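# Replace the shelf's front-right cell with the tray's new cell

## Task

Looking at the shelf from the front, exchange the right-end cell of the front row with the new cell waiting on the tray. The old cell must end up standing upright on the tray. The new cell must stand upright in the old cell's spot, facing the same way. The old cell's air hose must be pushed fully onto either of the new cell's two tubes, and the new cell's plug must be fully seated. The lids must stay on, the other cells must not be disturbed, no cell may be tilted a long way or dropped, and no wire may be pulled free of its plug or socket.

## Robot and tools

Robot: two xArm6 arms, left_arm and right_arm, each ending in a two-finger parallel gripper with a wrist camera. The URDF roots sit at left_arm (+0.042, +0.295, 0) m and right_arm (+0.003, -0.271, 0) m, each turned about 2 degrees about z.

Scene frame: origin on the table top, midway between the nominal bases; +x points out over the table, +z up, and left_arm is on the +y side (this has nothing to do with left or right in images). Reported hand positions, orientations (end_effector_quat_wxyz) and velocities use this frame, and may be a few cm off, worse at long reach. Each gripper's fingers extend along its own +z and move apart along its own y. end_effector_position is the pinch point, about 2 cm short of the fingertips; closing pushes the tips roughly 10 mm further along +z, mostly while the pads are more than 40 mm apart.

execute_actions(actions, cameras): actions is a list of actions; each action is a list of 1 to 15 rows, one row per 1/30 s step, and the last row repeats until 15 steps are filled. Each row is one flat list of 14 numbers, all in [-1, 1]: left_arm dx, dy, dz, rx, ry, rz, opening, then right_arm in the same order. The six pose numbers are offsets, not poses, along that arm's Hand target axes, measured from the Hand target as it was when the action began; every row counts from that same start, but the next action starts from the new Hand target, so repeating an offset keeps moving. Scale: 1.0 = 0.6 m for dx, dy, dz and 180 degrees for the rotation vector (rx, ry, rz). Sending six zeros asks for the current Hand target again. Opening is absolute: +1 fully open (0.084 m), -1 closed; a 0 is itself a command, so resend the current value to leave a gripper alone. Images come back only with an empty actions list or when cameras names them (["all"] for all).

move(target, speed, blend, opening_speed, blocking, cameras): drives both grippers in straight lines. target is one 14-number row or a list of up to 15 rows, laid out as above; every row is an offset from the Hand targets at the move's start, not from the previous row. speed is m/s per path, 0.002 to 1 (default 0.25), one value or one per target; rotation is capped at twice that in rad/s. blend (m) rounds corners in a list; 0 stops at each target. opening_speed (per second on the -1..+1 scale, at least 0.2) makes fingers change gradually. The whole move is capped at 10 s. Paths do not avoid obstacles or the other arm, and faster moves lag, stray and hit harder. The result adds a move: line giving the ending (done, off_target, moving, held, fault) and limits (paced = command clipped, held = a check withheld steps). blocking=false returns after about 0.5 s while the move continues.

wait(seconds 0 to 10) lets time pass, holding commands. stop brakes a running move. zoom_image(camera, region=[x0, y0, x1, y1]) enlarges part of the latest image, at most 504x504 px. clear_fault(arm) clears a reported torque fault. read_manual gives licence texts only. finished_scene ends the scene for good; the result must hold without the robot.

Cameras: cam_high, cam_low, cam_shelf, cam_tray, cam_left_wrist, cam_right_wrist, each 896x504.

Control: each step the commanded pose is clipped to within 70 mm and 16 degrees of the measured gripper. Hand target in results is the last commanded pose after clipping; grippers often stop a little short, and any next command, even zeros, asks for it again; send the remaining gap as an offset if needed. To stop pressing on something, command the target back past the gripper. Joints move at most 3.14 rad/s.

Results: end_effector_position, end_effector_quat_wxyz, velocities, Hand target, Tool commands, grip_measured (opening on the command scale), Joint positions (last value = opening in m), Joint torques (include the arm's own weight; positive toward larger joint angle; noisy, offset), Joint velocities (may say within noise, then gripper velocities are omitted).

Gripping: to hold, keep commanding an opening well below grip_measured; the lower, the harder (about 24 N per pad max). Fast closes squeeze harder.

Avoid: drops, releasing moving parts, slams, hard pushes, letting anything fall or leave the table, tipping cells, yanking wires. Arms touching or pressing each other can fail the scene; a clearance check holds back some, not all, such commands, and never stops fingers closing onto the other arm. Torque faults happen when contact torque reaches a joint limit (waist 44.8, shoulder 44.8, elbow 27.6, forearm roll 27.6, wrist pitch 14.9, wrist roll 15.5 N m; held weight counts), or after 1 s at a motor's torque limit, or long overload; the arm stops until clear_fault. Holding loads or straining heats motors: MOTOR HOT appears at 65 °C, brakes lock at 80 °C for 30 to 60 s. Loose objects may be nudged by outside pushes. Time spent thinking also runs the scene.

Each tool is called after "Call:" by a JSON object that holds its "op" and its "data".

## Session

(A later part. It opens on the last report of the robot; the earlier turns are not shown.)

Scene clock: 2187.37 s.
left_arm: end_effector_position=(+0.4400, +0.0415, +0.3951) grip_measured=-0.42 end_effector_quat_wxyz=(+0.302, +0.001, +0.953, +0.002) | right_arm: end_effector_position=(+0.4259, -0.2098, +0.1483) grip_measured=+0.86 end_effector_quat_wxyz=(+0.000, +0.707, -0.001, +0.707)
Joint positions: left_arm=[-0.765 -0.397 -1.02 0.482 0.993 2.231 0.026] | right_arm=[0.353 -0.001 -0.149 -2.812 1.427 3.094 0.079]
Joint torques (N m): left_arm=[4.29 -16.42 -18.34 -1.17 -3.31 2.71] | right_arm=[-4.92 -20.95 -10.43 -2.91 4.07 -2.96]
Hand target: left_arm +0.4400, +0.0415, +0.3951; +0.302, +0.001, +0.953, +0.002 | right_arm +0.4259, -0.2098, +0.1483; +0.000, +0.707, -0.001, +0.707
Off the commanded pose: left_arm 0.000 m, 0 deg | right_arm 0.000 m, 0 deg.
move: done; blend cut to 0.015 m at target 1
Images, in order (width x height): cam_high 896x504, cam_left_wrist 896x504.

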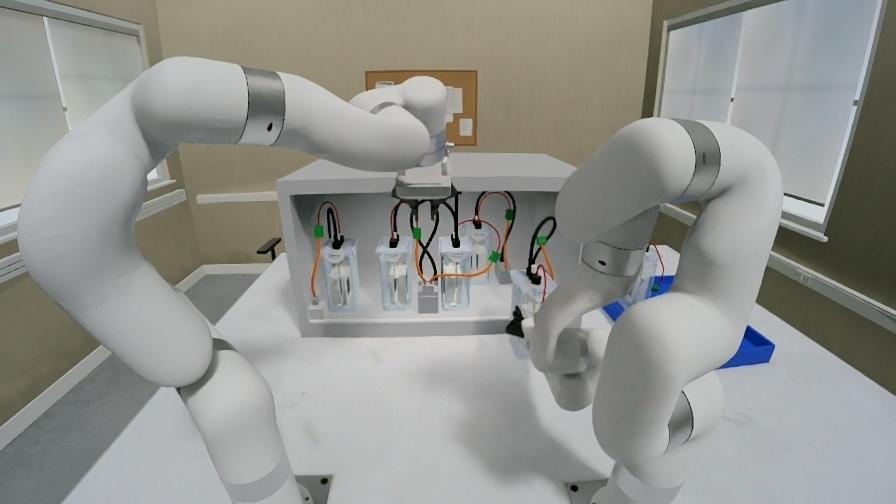

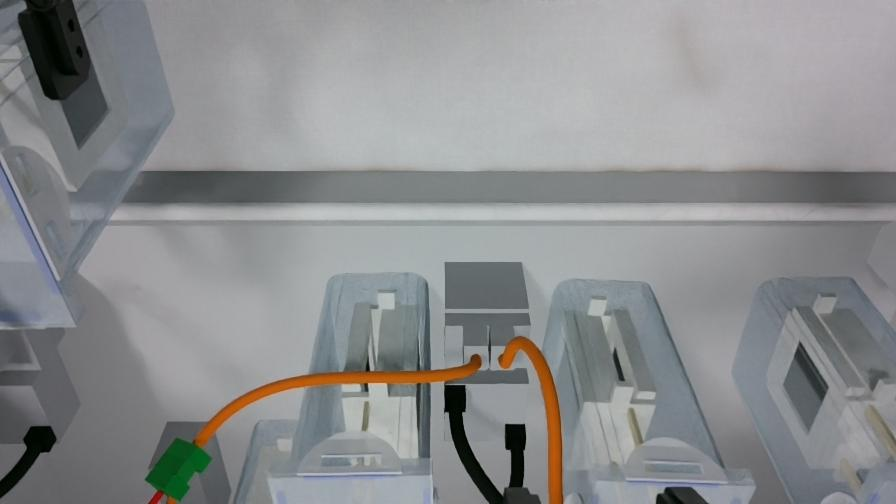

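Call:
{"op": "move", "data": {"target": [0,0,0,0,0,0,-0.4,0.078,0,0,0,0,0,-1], "speed": 0.025, "cameras": ["cam_low","cam_right_wrist","cam_left_wrist"]}}

Scene clock: 2193.90 s.
left_arm: end_effector_position=(+0.4400, +0.0415, +0.3951) grip_measured=-0.42 end_effector_quat_wxyz=(+0.302, +0.001, +0.953, +0.002) | right_arm: end_effector_position=(+0.4259, -0.2098, +0.1951) grip_measured=+0.86 end_effector_quat_wxyz=(+0.000, +0.707, -0.001, +0.707)
Joint positions: left_arm=[-0.765 -0.397 -1.02 0.482 0.993 2.231 0.026] | right_arm=[0.323 -0.278 -0.126 -2.821 1.184 3.018 0.079]
Joint torques (N m): left_arm=[4.38 -16.23 -20.21 -1.23 -3.17 2.74] | right_arm=[-4.75 -19.42 -11.86 -3.36 3.94 -2.96]
Hand target: left_arm +0.4400, +0.0415, +0.3951; +0.302, +0.001, +0.953, +0.002 | right_arm +0.4259, -0.2098, +0.1951; +0.000, +0.707, -0.001, +0.707
Off the commanded pose: left_arm 0.000 m, 0 deg | right_arm 0.000 m, 0 deg.
move: done
Images, in order (width x height): cam_low 896x504, cam_left_wrist 896x504, cam_right_wrist 896x504.

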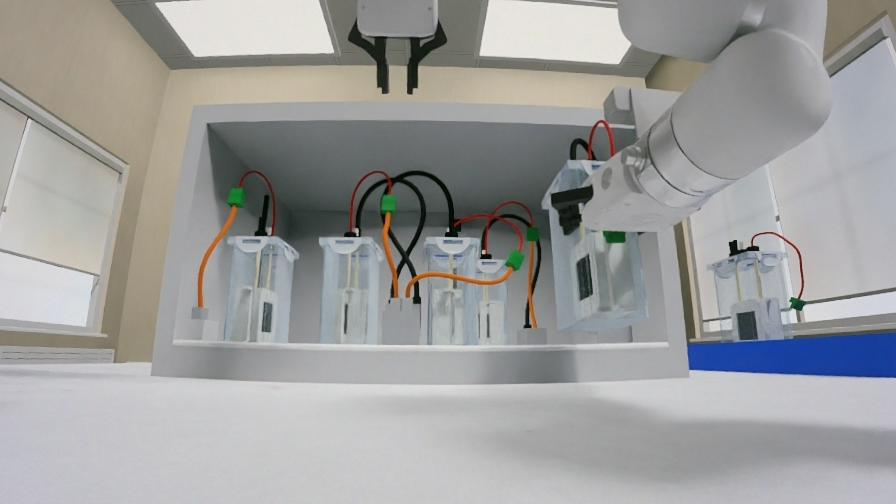

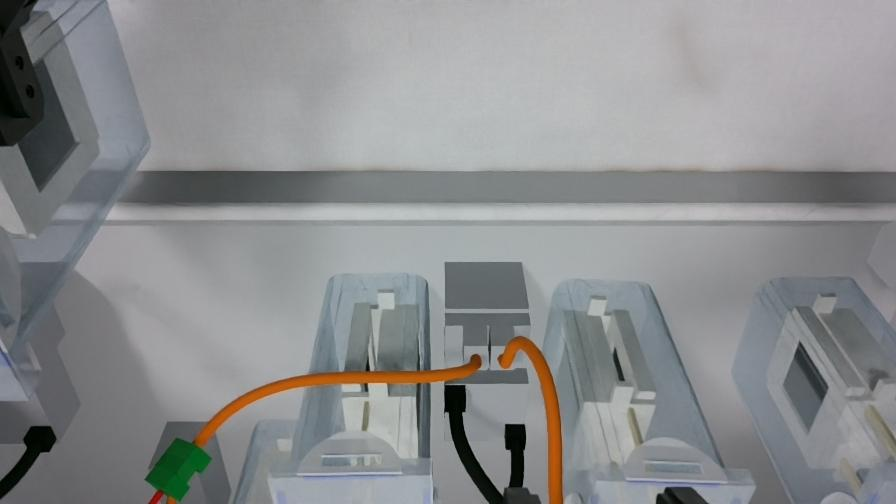

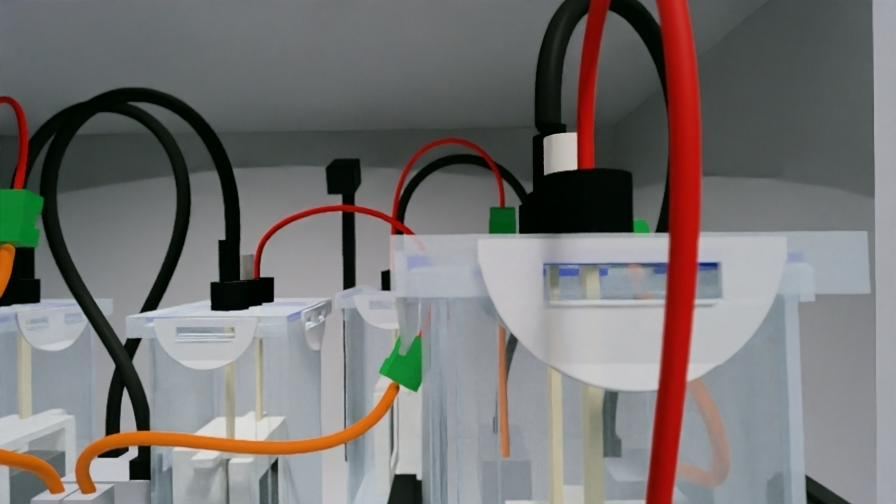

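Call:
{"op": "move", "data": {"target": [[0,0,0,0,0,0,-0.4,-0.006,0,0.142,0,0,0,-1],[0,0,0,0,0,0,-0.4,-0.016,0,0.217,0,0,0,-1]], "speed": 0.025, "blend": 0.02, "cameras": ["cam_low","cam_shelf","cam_right_wrist","cam_left_wrist"]}}

Scene clock: 2206.60 s.
left_arm: end_effector_position=(+0.4400, +0.0415, +0.3951) grip_measured=-0.42 end_effector_quat_wxyz=(+0.302, +0.001, +0.953, +0.002) | right_arm: end_effector_position=(+0.5561, -0.2099, +0.1854) grip_measured=+0.86 end_effector_quat_wxyz=(+0.000, +0.707, -0.001, +0.707)
Joint positions: left_arm=[-0.765 -0.397 -1.02 0.482 0.993 2.231 0.026] | right_arm=[0.209 0.145 -0.573 -2.942 1.149 3.06 0.079]
Joint torques (N m): left_arm=[4.42 -16.32 -20.43 -1.12 -3 2.72] | right_arm=[-5.13 -15.89 -17.5 -3.32 3.85 2.67]
Hand target: left_arm +0.4400, +0.0415, +0.3951; +0.302, +0.001, +0.953, +0.002 | right_arm +0.5561, -0.2099, +0.1854; +0.000, +0.707, -0.001, +0.707
Off the commanded pose: left_arm 0.000 m, 0 deg | right_arm 0.000 m, 0 deg.
move: done
Images, in order (width x height): cam_low 896x504, cam_shelf 896x504, cam_left_wrist 896x504, cam_right_wrist 896x504.

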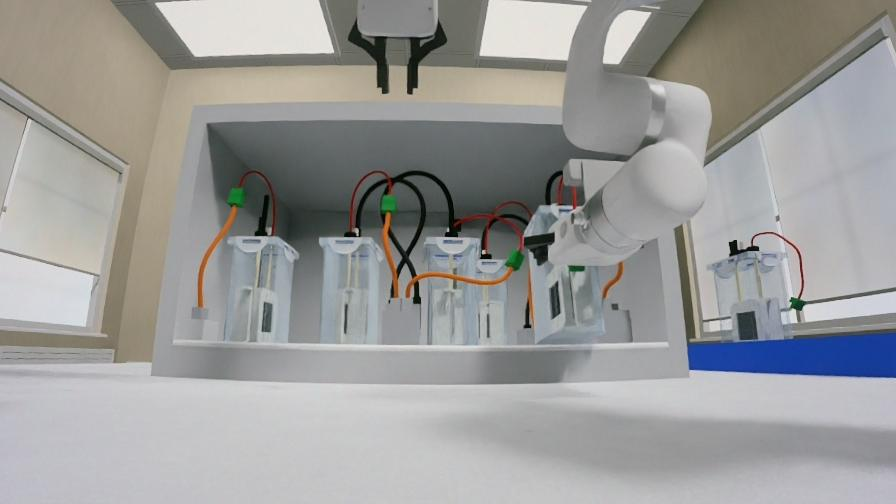

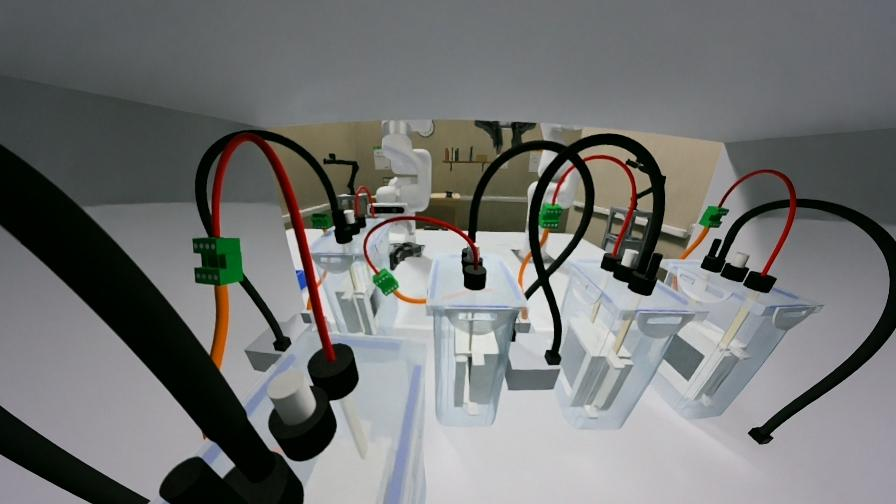

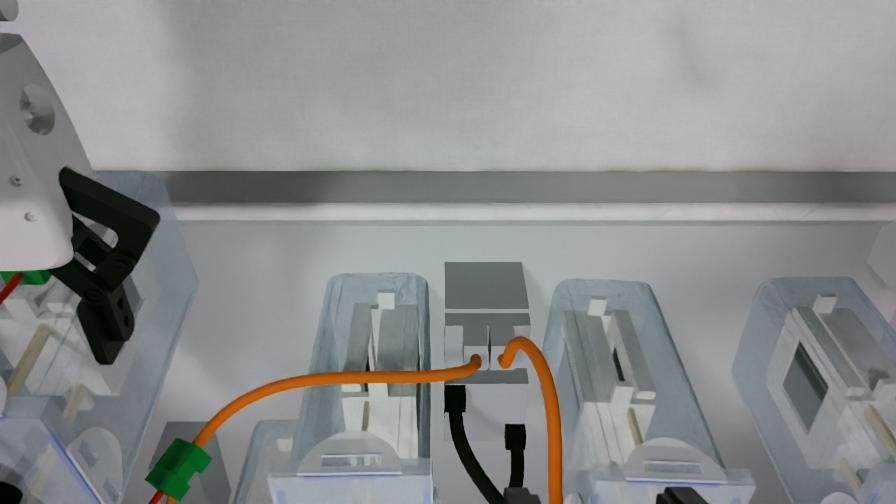

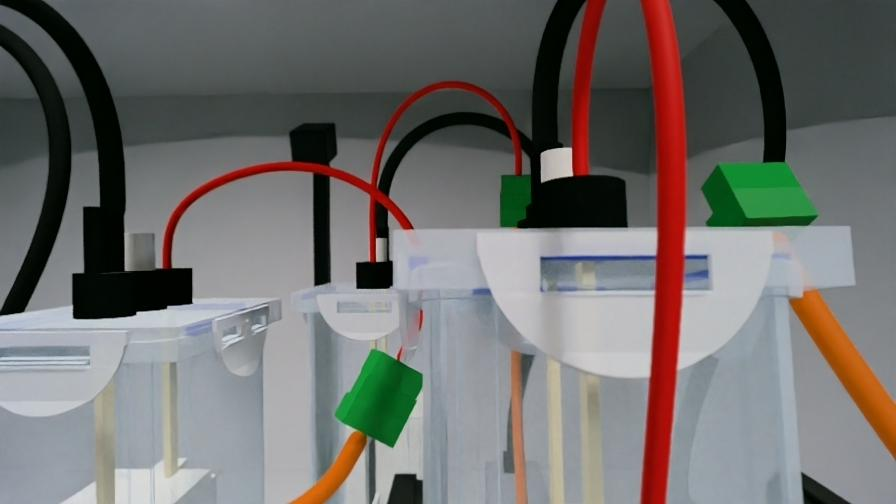

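Call:
{"op": "zoom_image", "data": {"camera": "cam_right_wrist", "region": [560, 80, 896, 340]}}

Call:
{"op": "zoom_image", "data": {"camera": "cam_shelf", "region": [250, 160, 450, 360]}}

Call:
{"op": "zoom_image", "data": {"camera": "cam_low", "region": [500, 140, 700, 360]}}

Scaled by 1.500.

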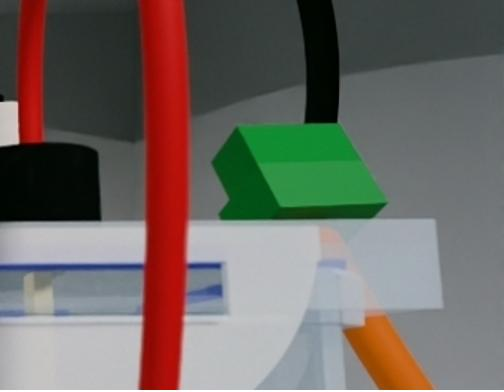

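Scaled by 2.520.

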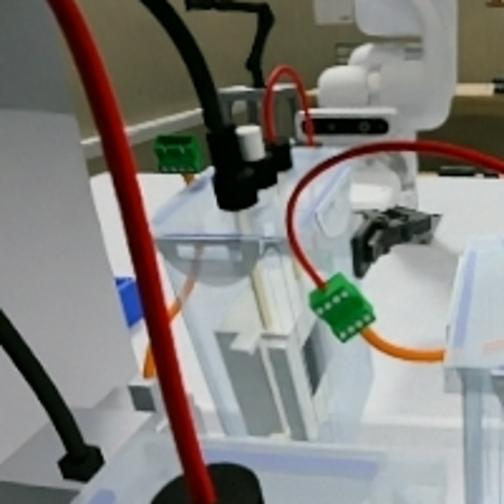

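Scaled by 2.291.

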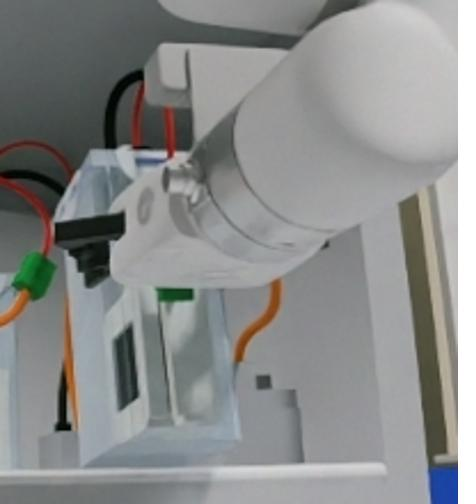

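Call:
{"op": "move", "data": {"target": [[0,0,0,0,0,0,-0.4,-0.012,0,0.078,0,0.015,0,-1]], "speed": 0.025, "cameras": ["cam_low","cam_shelf","cam_right_wrist","cam_left_wrist"]}}

Scene clock: 2227.77 s.
left_arm: end_effector_position=(+0.4400, +0.0415, +0.3951) grip_measured=-0.42 end_effector_quat_wxyz=(+0.302, +0.001, +0.953, +0.002) | right_arm: end_effector_position=(+0.6029, -0.2100, +0.1782) grip_measured=+0.86 end_effector_quat_wxyz=(+0.000, +0.691, -0.001, +0.723)
Joint positions: left_arm=[-0.765 -0.397 -1.02 0.482 0.993 2.231 0.026] | right_arm=[0.189 0.308 -0.736 -2.968 1.195 3.071 0.079]
Joint torques (N m): left_arm=[4.26 -16.12 -20.35 -1.12 -2.98 2.69] | right_arm=[-4.79 -19.38 -17.89 -3.21 5.71 2.6]
Hand target: left_arm +0.4400, +0.0415, +0.3951; +0.302, +0.001, +0.953, +0.002 | right_arm +0.6029, -0.2100, +0.1782; +0.000, +0.691, -0.001, +0.723
Off the commanded pose: left_arm 0.000 m, 0 deg | right_arm 0.000 m, 0 deg.
move: done
Images, in order (width x height): cam_low 896x504, cam_shelf 896x504, cam_left_wrist 896x504, cam_right_wrist 896x504.

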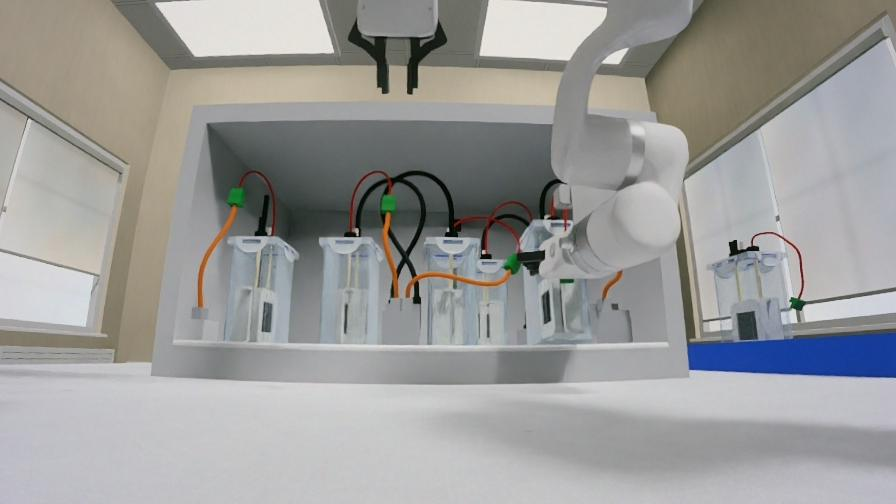

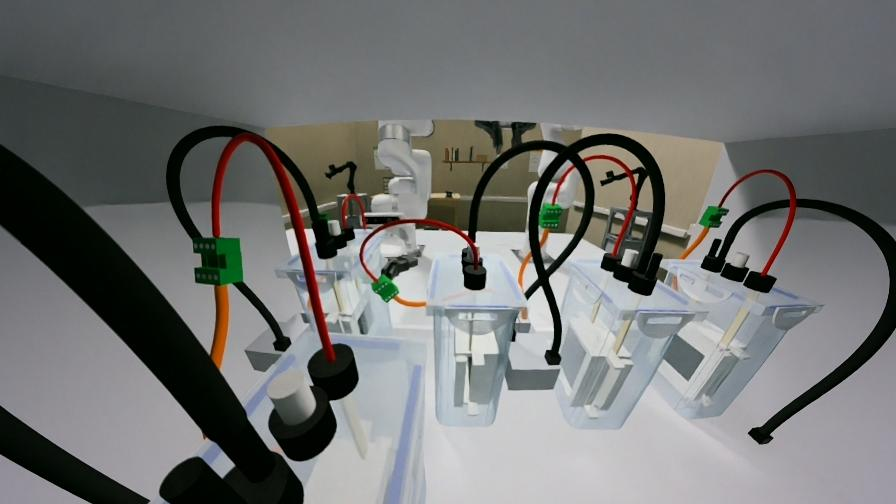

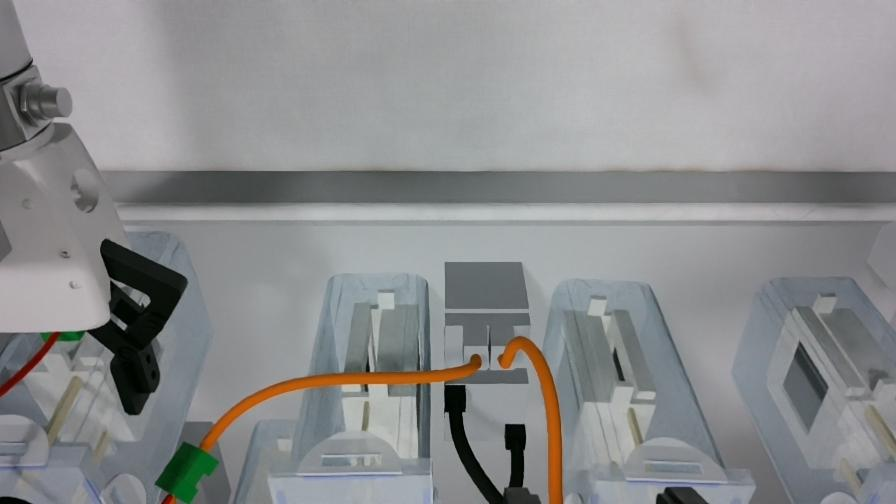

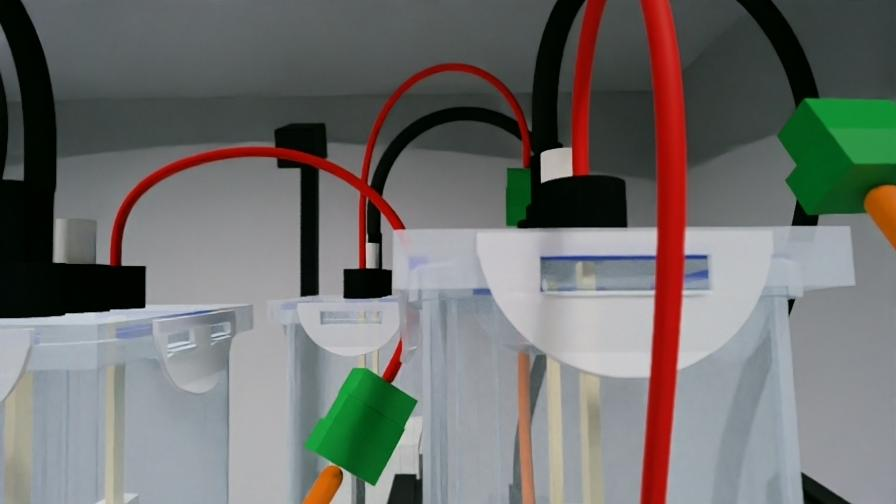

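Call:
{"op": "move", "data": {"target": [[0,0,0,0,0,0,-0.4,-0.018,0,0.005,0,0,0,-1]], "speed": 0.02, "cameras": ["cam_right_wrist","cam_low"]}}

Call:
{"op": "zoom_image", "data": {"camera": "cam_low", "region": [480, 180, 680, 380]}}

Scene clock: 2236.93 s.
left_arm: end_effector_position=(+0.4400, +0.0415, +0.3951) grip_measured=-0.42 end_effector_quat_wxyz=(+0.302, +0.001, +0.953, +0.002) | right_arm: end_effector_position=(+0.6064, -0.2100, +0.1675) grip_measured=+0.86 end_effector_quat_wxyz=(+0.000, +0.691, -0.001, +0.723)
Joint positions: left_arm=[-0.765 -0.397 -1.02 0.482 0.993 2.231 0.026] | right_arm=[0.188 0.348 -0.752 -2.97 1.218 3.075 0.079]
Joint torques (N m): left_arm=[4.37 -16.21 -20.34 -1.11 -2.95 2.68] | right_arm=[-5.12 -19.69 -17.54 -3.35 5.85 2.67]
Hand target: left_arm +0.4400, +0.0415, +0.3951; +0.302, +0.001, +0.953, +0.002 | right_arm +0.6064, -0.2100, +0.1675; +0.000, +0.691, -0.001, +0.723
Off the commanded pose: left_arm 0.000 m, 0 deg | right_arm 0.000 m, 0 deg.
move: done
Images, in order (width x height): cam_low 896x504, cam_right_wrist 896x504.

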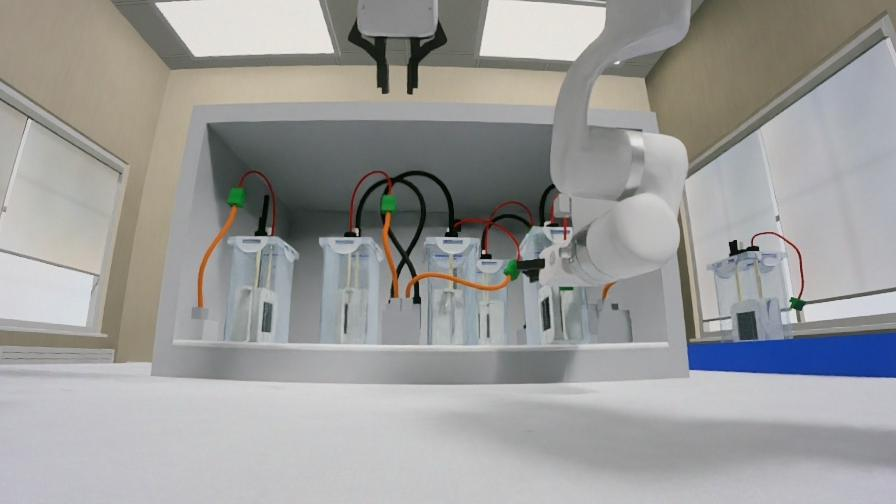

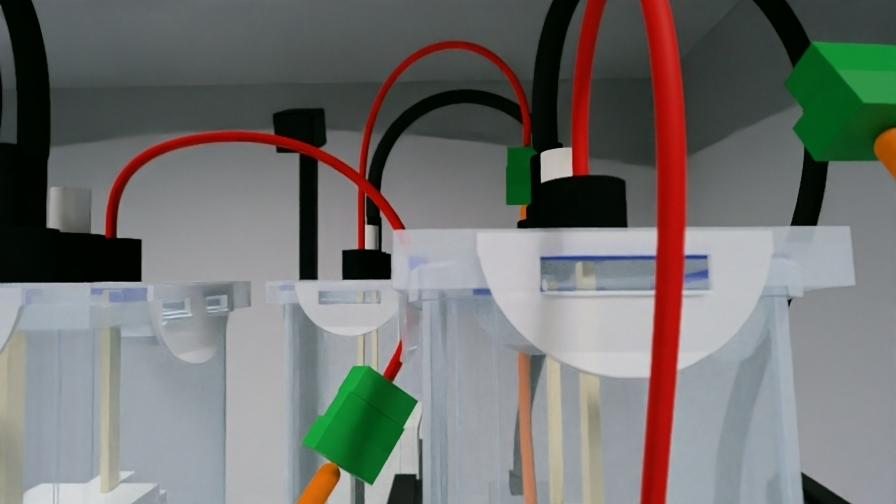

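Scaled by 2.520.

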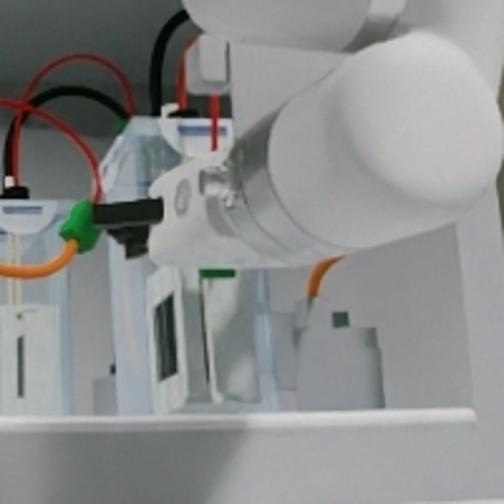

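Call:
{"op": "zoom_image", "data": {"camera": "cam_right_wrist", "region": [270, 200, 470, 400]}}

Call:
{"op": "execute_actions", "data": {"actions": [], "cameras": ["cam_shelf"]}}

Call:
{"op": "zoom_image", "data": {"camera": "cam_shelf", "region": [300, 190, 450, 340]}}

Scaled by 2.520.

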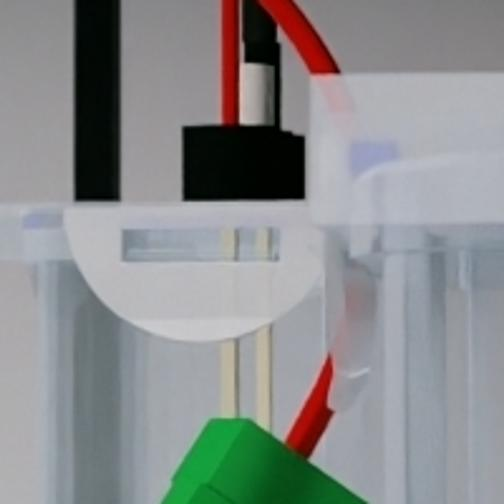

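Scene clock: 2251.00 s.
left_arm: end_effector_position=(+0.4400, +0.0415, +0.3951) grip_measured=-0.42 end_effector_quat_wxyz=(+0.302, +0.001, +0.953, +0.002) | right_arm: end_effector_position=(+0.6064, -0.2100, +0.1675) grip_measured=+0.86 end_effector_quat_wxyz=(+0.000, +0.691, -0.001, +0.723)
Joint positions: left_arm=[-0.765 -0.397 -1.02 0.482 0.993 2.231 0.026] | right_arm=[0.188 0.348 -0.752 -2.97 1.218 3.075 0.079]
Joint velocities: within noise
Joint torques (N m): left_arm=[4.33 -16.15 -20.34 -1.26 -2.94 2.73] | right_arm=[-4.95 -19.36 -17.2 -3.05 5.69 2.65]
Hand target: left_arm +0.4400, +0.0415, +0.3951; +0.302, +0.001, +0.953, +0.002 | right_arm +0.6064, -0.2100, +0.1675; +0.000, +0.691, -0.001, +0.723
Tool commands: left_gripper/opening=-0.4 right_gripper/opening=-1.0
Off the commanded pose: left_arm 0.000 m, 0 deg | right_arm 0.000 m, 0 deg.
Images, in order (width x height): cam_shelf 896x504.

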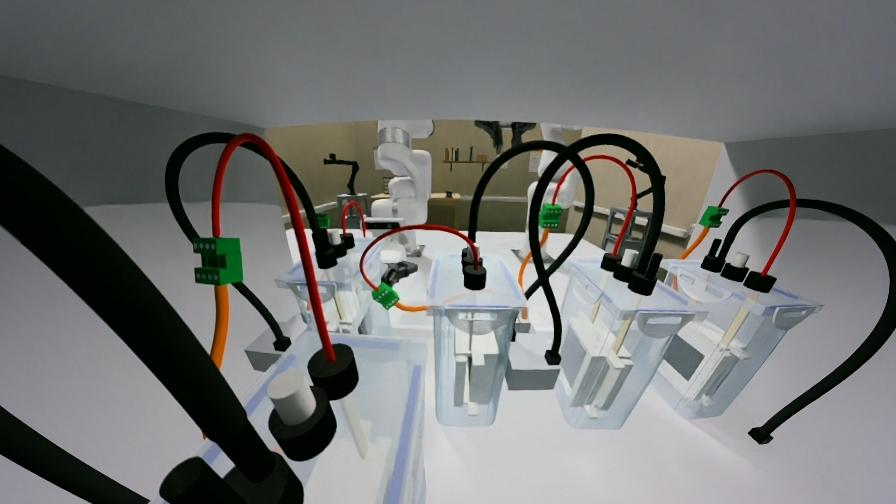

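Scaled by 3.360.

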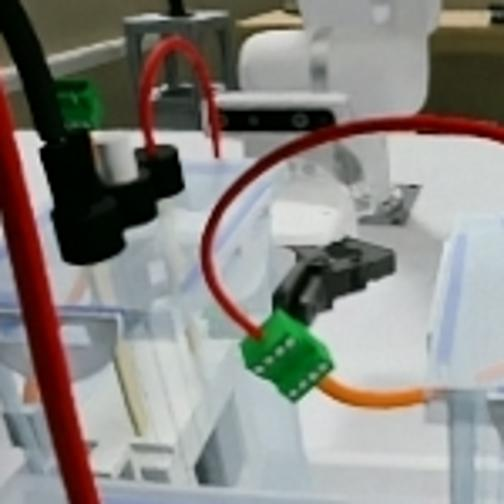

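Call:
{"op": "move", "data": {"target": [0,0,0,0,0,0,-0.4,0.012,0.01,-0.005,0,0,0,-1], "speed": 0.02, "cameras": ["cam_right_wrist","cam_shelf"]}}

Call:
{"op": "zoom_image", "data": {"camera": "cam_shelf", "region": [300, 190, 450, 340]}}

Scene clock: 2264.00 s.
left_arm: end_effector_position=(+0.4400, +0.0415, +0.3951) grip_measured=-0.42 end_effector_quat_wxyz=(+0.302, +0.001, +0.953, +0.002) | right_arm: end_effector_position=(+0.6031, -0.2160, +0.1745) grip_measured=+0.86 end_effector_quat_wxyz=(+0.000, +0.691, -0.001, +0.723)
Joint positions: left_arm=[-0.765 -0.397 -1.02 0.482 0.993 2.231 0.026] | right_arm=[0.173 0.318 -0.734 -2.985 1.205 3.079 0.079]
Joint torques (N m): left_arm=[4.56 -16.13 -20.28 -1.17 -2.88 2.69] | right_arm=[-4.92 -31.13 -12.08 -3.17 3.97 2.62]
Hand target: left_arm +0.4400, +0.0415, +0.3951; +0.302, +0.001, +0.953, +0.002 | right_arm +0.6031, -0.2160, +0.1746; +0.000, +0.691, -0.001, +0.723
Off the commanded pose: left_arm 0.000 m, 0 deg | right_arm 0.000 m, 0 deg.
move: done
Images, in order (width x height): cam_shelf 896x504, cam_right_wrist 896x504.

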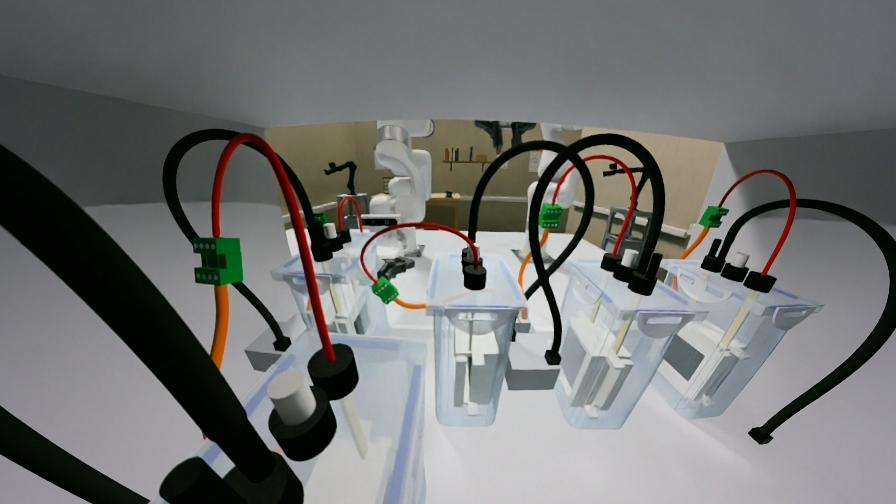

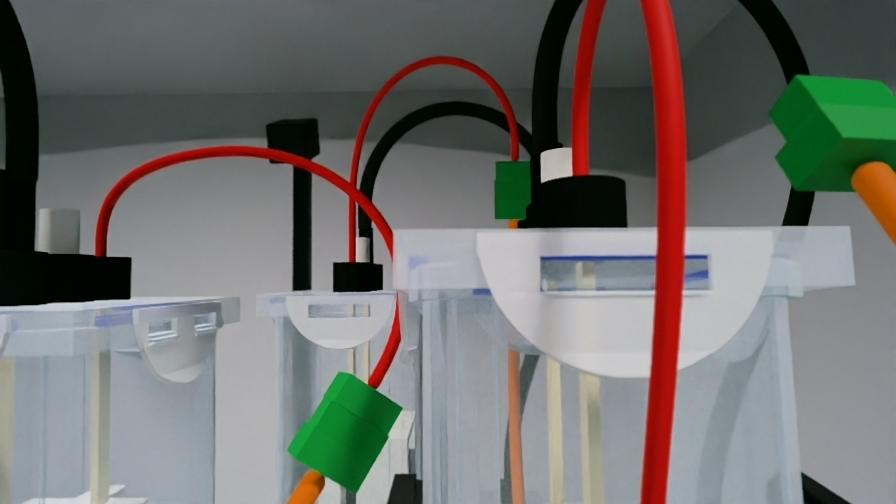

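Scaled by 3.360.

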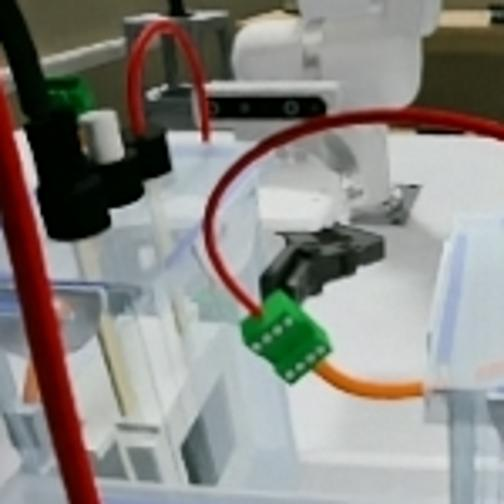

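Call:
{"op": "move", "data": {"target": [0,0,0,0,0,0,-0.4,-0.014,0.003,0.004,0,0,0,-1], "speed": 0.02, "cameras": ["cam_right_wrist","cam_shelf"]}}

Call:
{"op": "zoom_image", "data": {"camera": "cam_shelf", "region": [300, 190, 450, 340]}}

Scene clock: 2271.73 s.
left_arm: end_effector_position=(+0.4400, +0.0415, +0.3951) grip_measured=-0.42 end_effector_quat_wxyz=(+0.302, +0.001, +0.953, +0.002) | right_arm: end_effector_position=(+0.6059, -0.2178, +0.1664) grip_measured=+0.86 end_effector_quat_wxyz=(+0.000, +0.690, -0.001, +0.723)
Joint positions: left_arm=[-0.765 -0.397 -1.02 0.482 0.993 2.231 0.026] | right_arm=[0.168 0.348 -0.747 -2.991 1.223 3.084 0.079]
Joint torques (N m): left_arm=[4.41 -16 -20.26 -1.19 -2.8 2.65] | right_arm=[-5.22 -16.29 -15.56 -2.71 4.32 2.71]
Hand target: left_arm +0.4400, +0.0415, +0.3951; +0.302, +0.001, +0.953, +0.002 | right_arm +0.6058, -0.2178, +0.1663; +0.000, +0.691, -0.001, +0.723
Off the commanded pose: left_arm 0.000 m, 0 deg | right_arm 0.000 m, 0 deg.
move: done
Images, in order (width x height): cam_shelf 896x504, cam_right_wrist 896x504.

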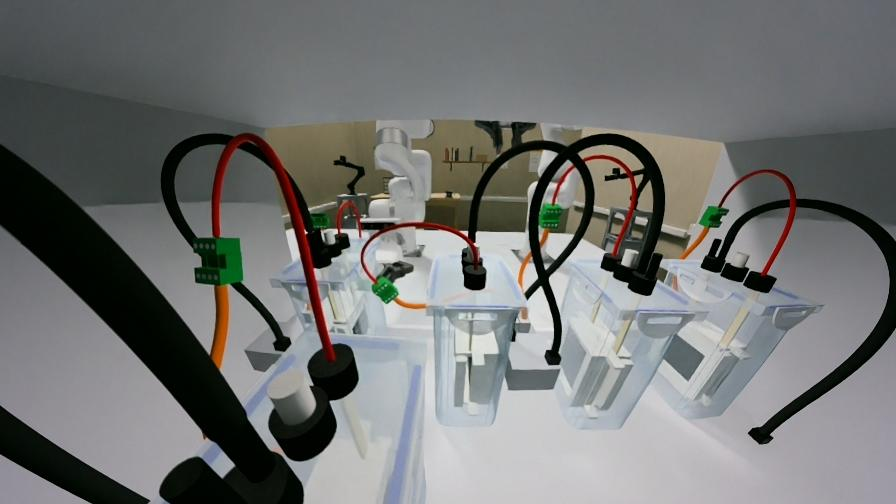

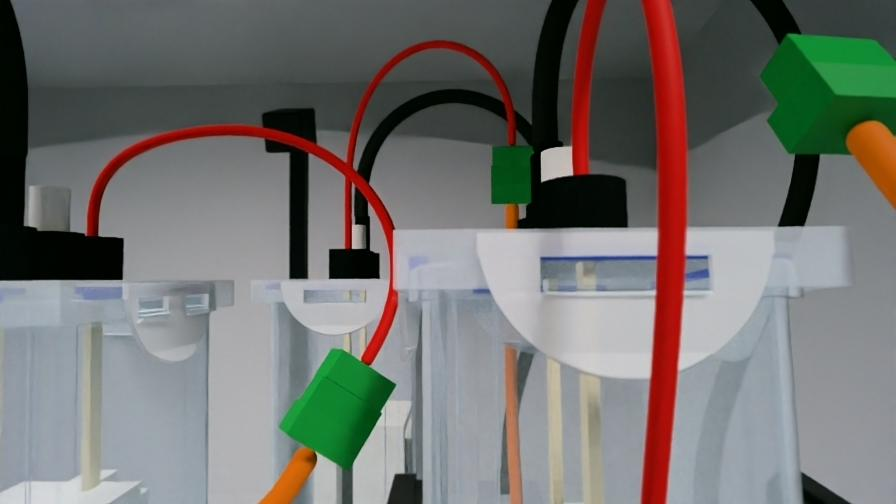

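Scaled by 3.360.

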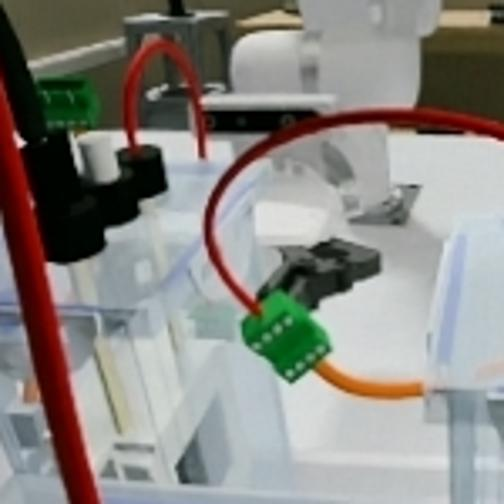

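Call:
{"op": "move", "data": {"target": [0,0,0,0,0,0,-0.4,-0.002,0,0.0417,0,0,0,-1], "speed": 0.025, "cameras": ["cam_right_wrist","cam_low"]}}

Scene clock: 2276.00 s.
left_arm: end_effector_position=(+0.4400, +0.0415, +0.3951) grip_measured=-0.42 end_effector_quat_wxyz=(+0.302, +0.001, +0.953, +0.002) | right_arm: end_effector_position=(+0.6309, -0.2178, +0.1662) grip_measured=+0.86 end_effector_quat_wxyz=(+0.000, +0.691, -0.001, +0.723)
Joint positions: left_arm=[-0.765 -0.397 -1.02 0.482 0.993 2.231 0.026] | right_arm=[0.158 0.404 -0.842 -2.999 1.182 3.082 0.079]
Joint torques (N m): left_arm=[4.3 -16.02 -20.28 -1.16 -2.78 2.64] | right_arm=[-5.37 -16.51 -15.29 -2.92 2.25 -2.69]
Hand target: left_arm +0.4400, +0.0415, +0.3951; +0.302, +0.001, +0.953, +0.002 | right_arm +0.6309, -0.2178, +0.1662; +0.000, +0.691, -0.001, +0.723
Off the commanded pose: left_arm 0.000 m, 0 deg | right_arm 0.000 m, 0 deg.
move: done
Images, in order (width x height): cam_low 896x504, cam_right_wrist 896x504.

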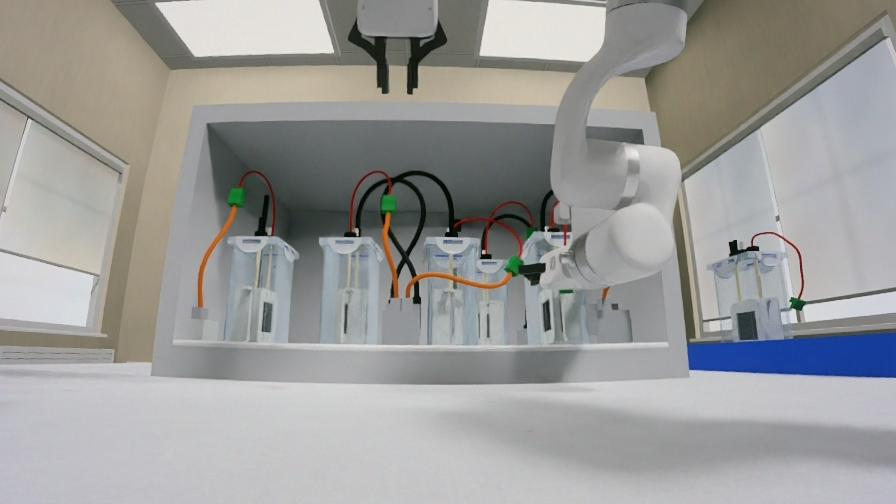

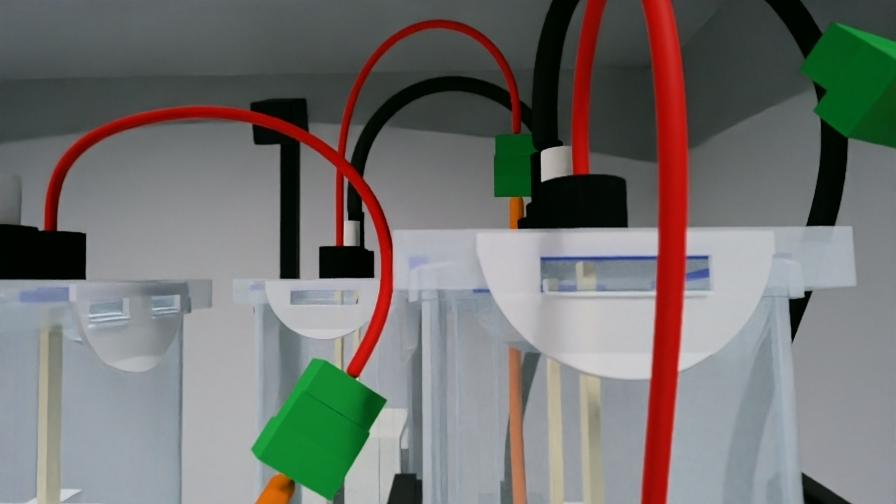

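Call:
{"op": "move", "data": {"target": [0,0,0,0,0,0,-0.4,-0.002,0,0.049,0,0,0,-1], "speed": 0.025, "cameras": ["cam_right_wrist","cam_low","cam_shelf"]}}

Scene clock: 2281.53 s.
left_arm: end_effector_position=(+0.4400, +0.0415, +0.3951) grip_measured=-0.42 end_effector_quat_wxyz=(+0.302, +0.001, +0.953, +0.002) | right_arm: end_effector_position=(+0.6603, -0.2178, +0.1664) grip_measured=+0.86 end_effector_quat_wxyz=(+0.000, +0.691, -0.001, +0.723)
Joint positions: left_arm=[-0.765 -0.397 -1.02 0.482 0.993 2.231 0.026] | right_arm=[0.148 0.469 -0.958 -3.007 1.132 3.079 0.079]
Joint torques (N m): left_arm=[4.44 -16.03 -20.3 -1.2 -2.75 2.59] | right_arm=[-5.06 -18.12 -15.73 -2.93 2.26 -2.63]
Hand target: left_arm +0.4400, +0.0415, +0.3951; +0.302, +0.001, +0.953, +0.002 | right_arm +0.6603, -0.2178, +0.1664; +0.000, +0.691, -0.001, +0.723
Off the commanded pose: left_arm 0.000 m, 0 deg | right_arm 0.000 m, 0 deg.
move: done
Images, in order (width x height): cam_low 896x504, cam_shelf 896x504, cam_right_wrist 896x504.

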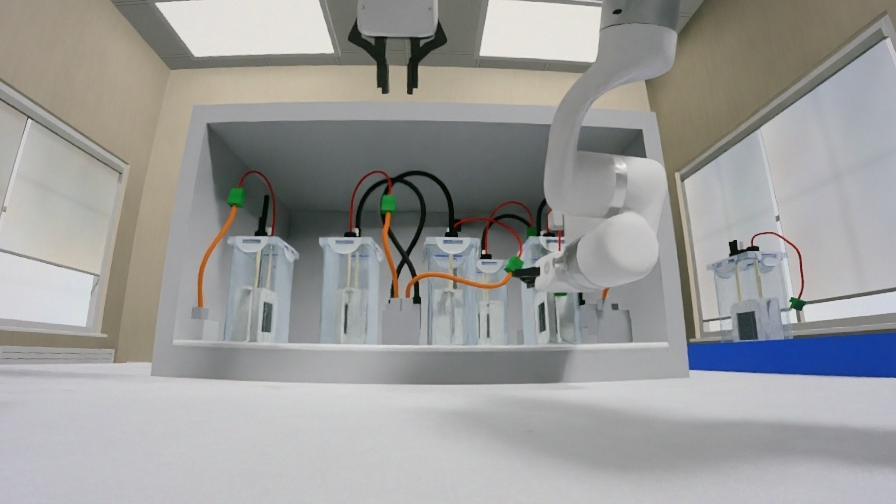

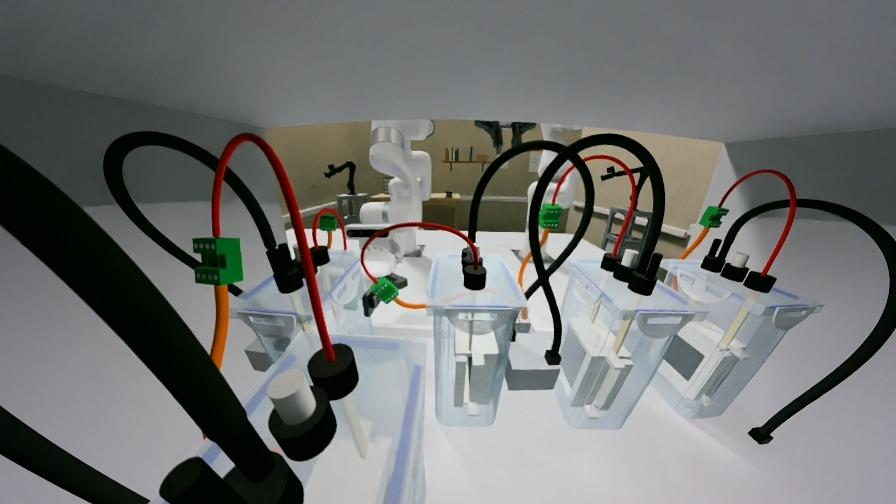

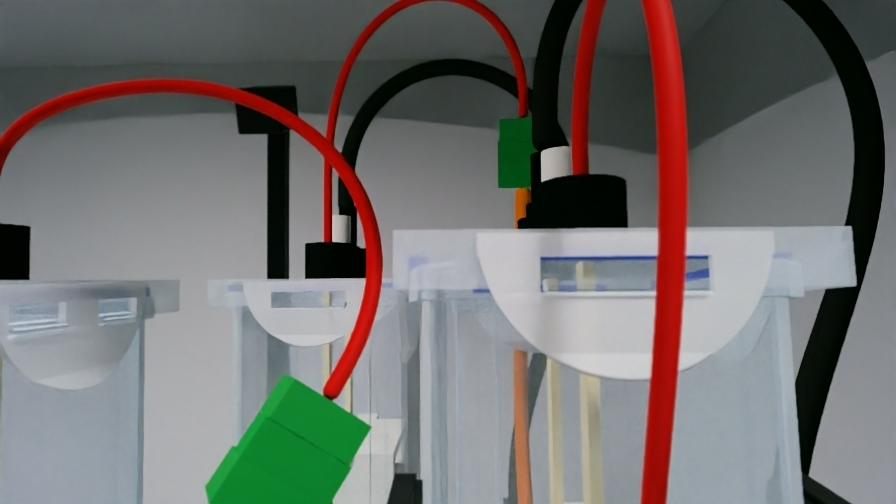

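Call:
{"op": "move", "data": {"target": [[0,0,0,0,0,0,-0.4,0,-0.0115,0,0,0,0,-1],[0,0,0,0,0,0,-0.4,-0.006,-0.0115,0,0,0,0,-1]], "speed": 0.015, "cameras": ["cam_right_wrist"]}}

Scene clock: 2286.63 s.
left_arm: end_effector_position=(+0.4400, +0.0415, +0.3951) grip_measured=-0.42 end_effector_quat_wxyz=(+0.302, +0.001, +0.953, +0.002) | right_arm: end_effector_position=(+0.6605, -0.2109, +0.1630) grip_measured=+0.86 end_effector_quat_wxyz=(+0.000, +0.690, -0.001, +0.723)
Joint positions: left_arm=[-0.765 -0.397 -1.02 0.482 0.993 2.231 0.026] | right_arm=[0.164 0.481 -0.964 -2.991 1.14 3.072 0.079]
Joint torques (N m): left_arm=[4.38 -15.97 -20.42 -1.17 -2.66 2.61] | right_arm=[4.95 -10.58 -9.63 -2.73 0.37 2.92]
Hand target: left_arm +0.4400, +0.0415, +0.3951; +0.302, +0.001, +0.953, +0.002 | right_arm +0.6605, -0.2109, +0.1628; +0.000, +0.691, -0.001, +0.723
Off the commanded pose: left_arm 0.000 m, 0 deg | right_arm 0.000 m, 0 deg.
move: done
Images, in order (width x height): cam_right_wrist 896x504.

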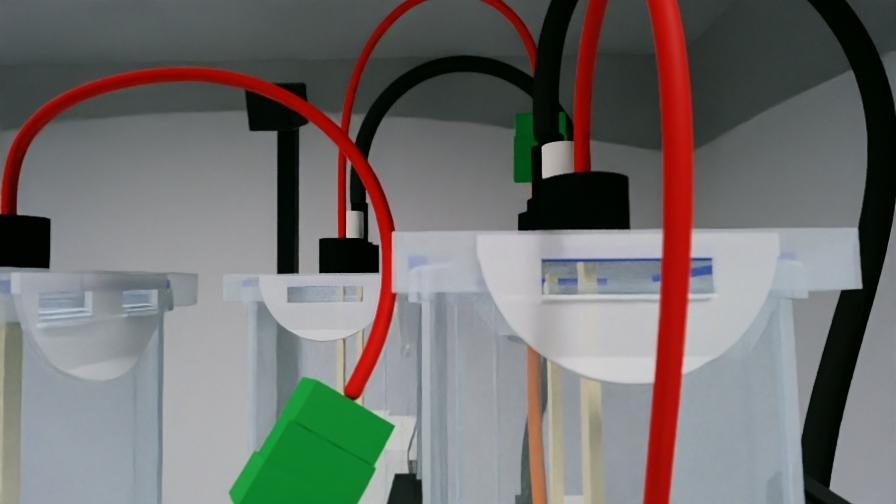

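Call:
{"op": "move", "data": {"target": [0,0,0,0,0,0,-0.4,-0.0018,0,0,0,0,0,-1], "speed": 0.01, "cameras": ["cam_right_wrist"]}}

Scene clock: 2290.63 s.
left_arm: end_effector_position=(+0.4400, +0.0415, +0.3951) grip_measured=-0.42 end_effector_quat_wxyz=(+0.302, +0.001, +0.953, +0.002) | right_arm: end_effector_position=(+0.6605, -0.2109, +0.1617) grip_measured=+0.86 end_effector_quat_wxyz=(+0.000, +0.691, -0.001, +0.723)
Joint positions: left_arm=[-0.765 -0.397 -1.02 0.482 0.993 2.231 0.026] | right_arm=[0.164 0.484 -0.964 -2.991 1.142 3.073 0.079]
Joint torques (N m): left_arm=[4.38 -16.06 -20.26 -1.14 -2.63 2.62] | right_arm=[-2.61 -10.87 -11.31 -2.59 1.19 2.95]
Hand target: left_arm +0.4400, +0.0415, +0.3951; +0.302, +0.001, +0.953, +0.002 | right_arm +0.6605, -0.2109, +0.1617; +0.000, +0.691, -0.001, +0.723
Off the commanded pose: left_arm 0.000 m, 0 deg | right_arm 0.000 m, 0 deg.
move: done
Images, in order (width x height): cam_right_wrist 896x504.

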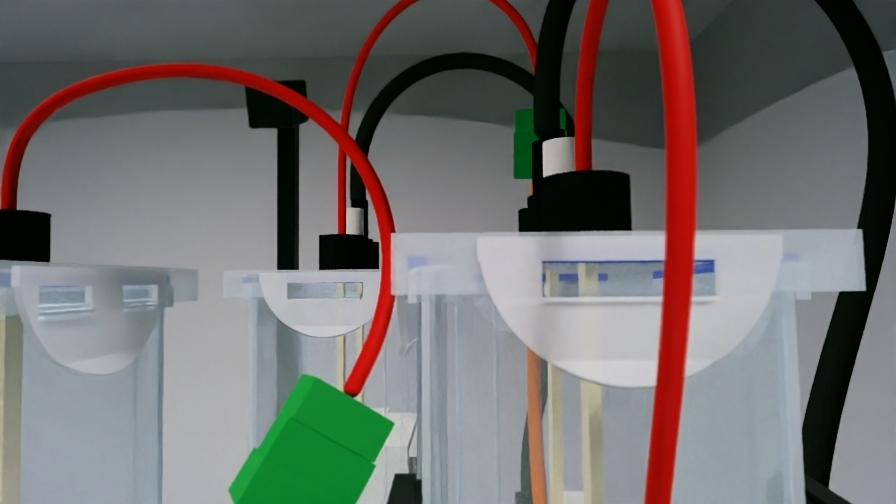

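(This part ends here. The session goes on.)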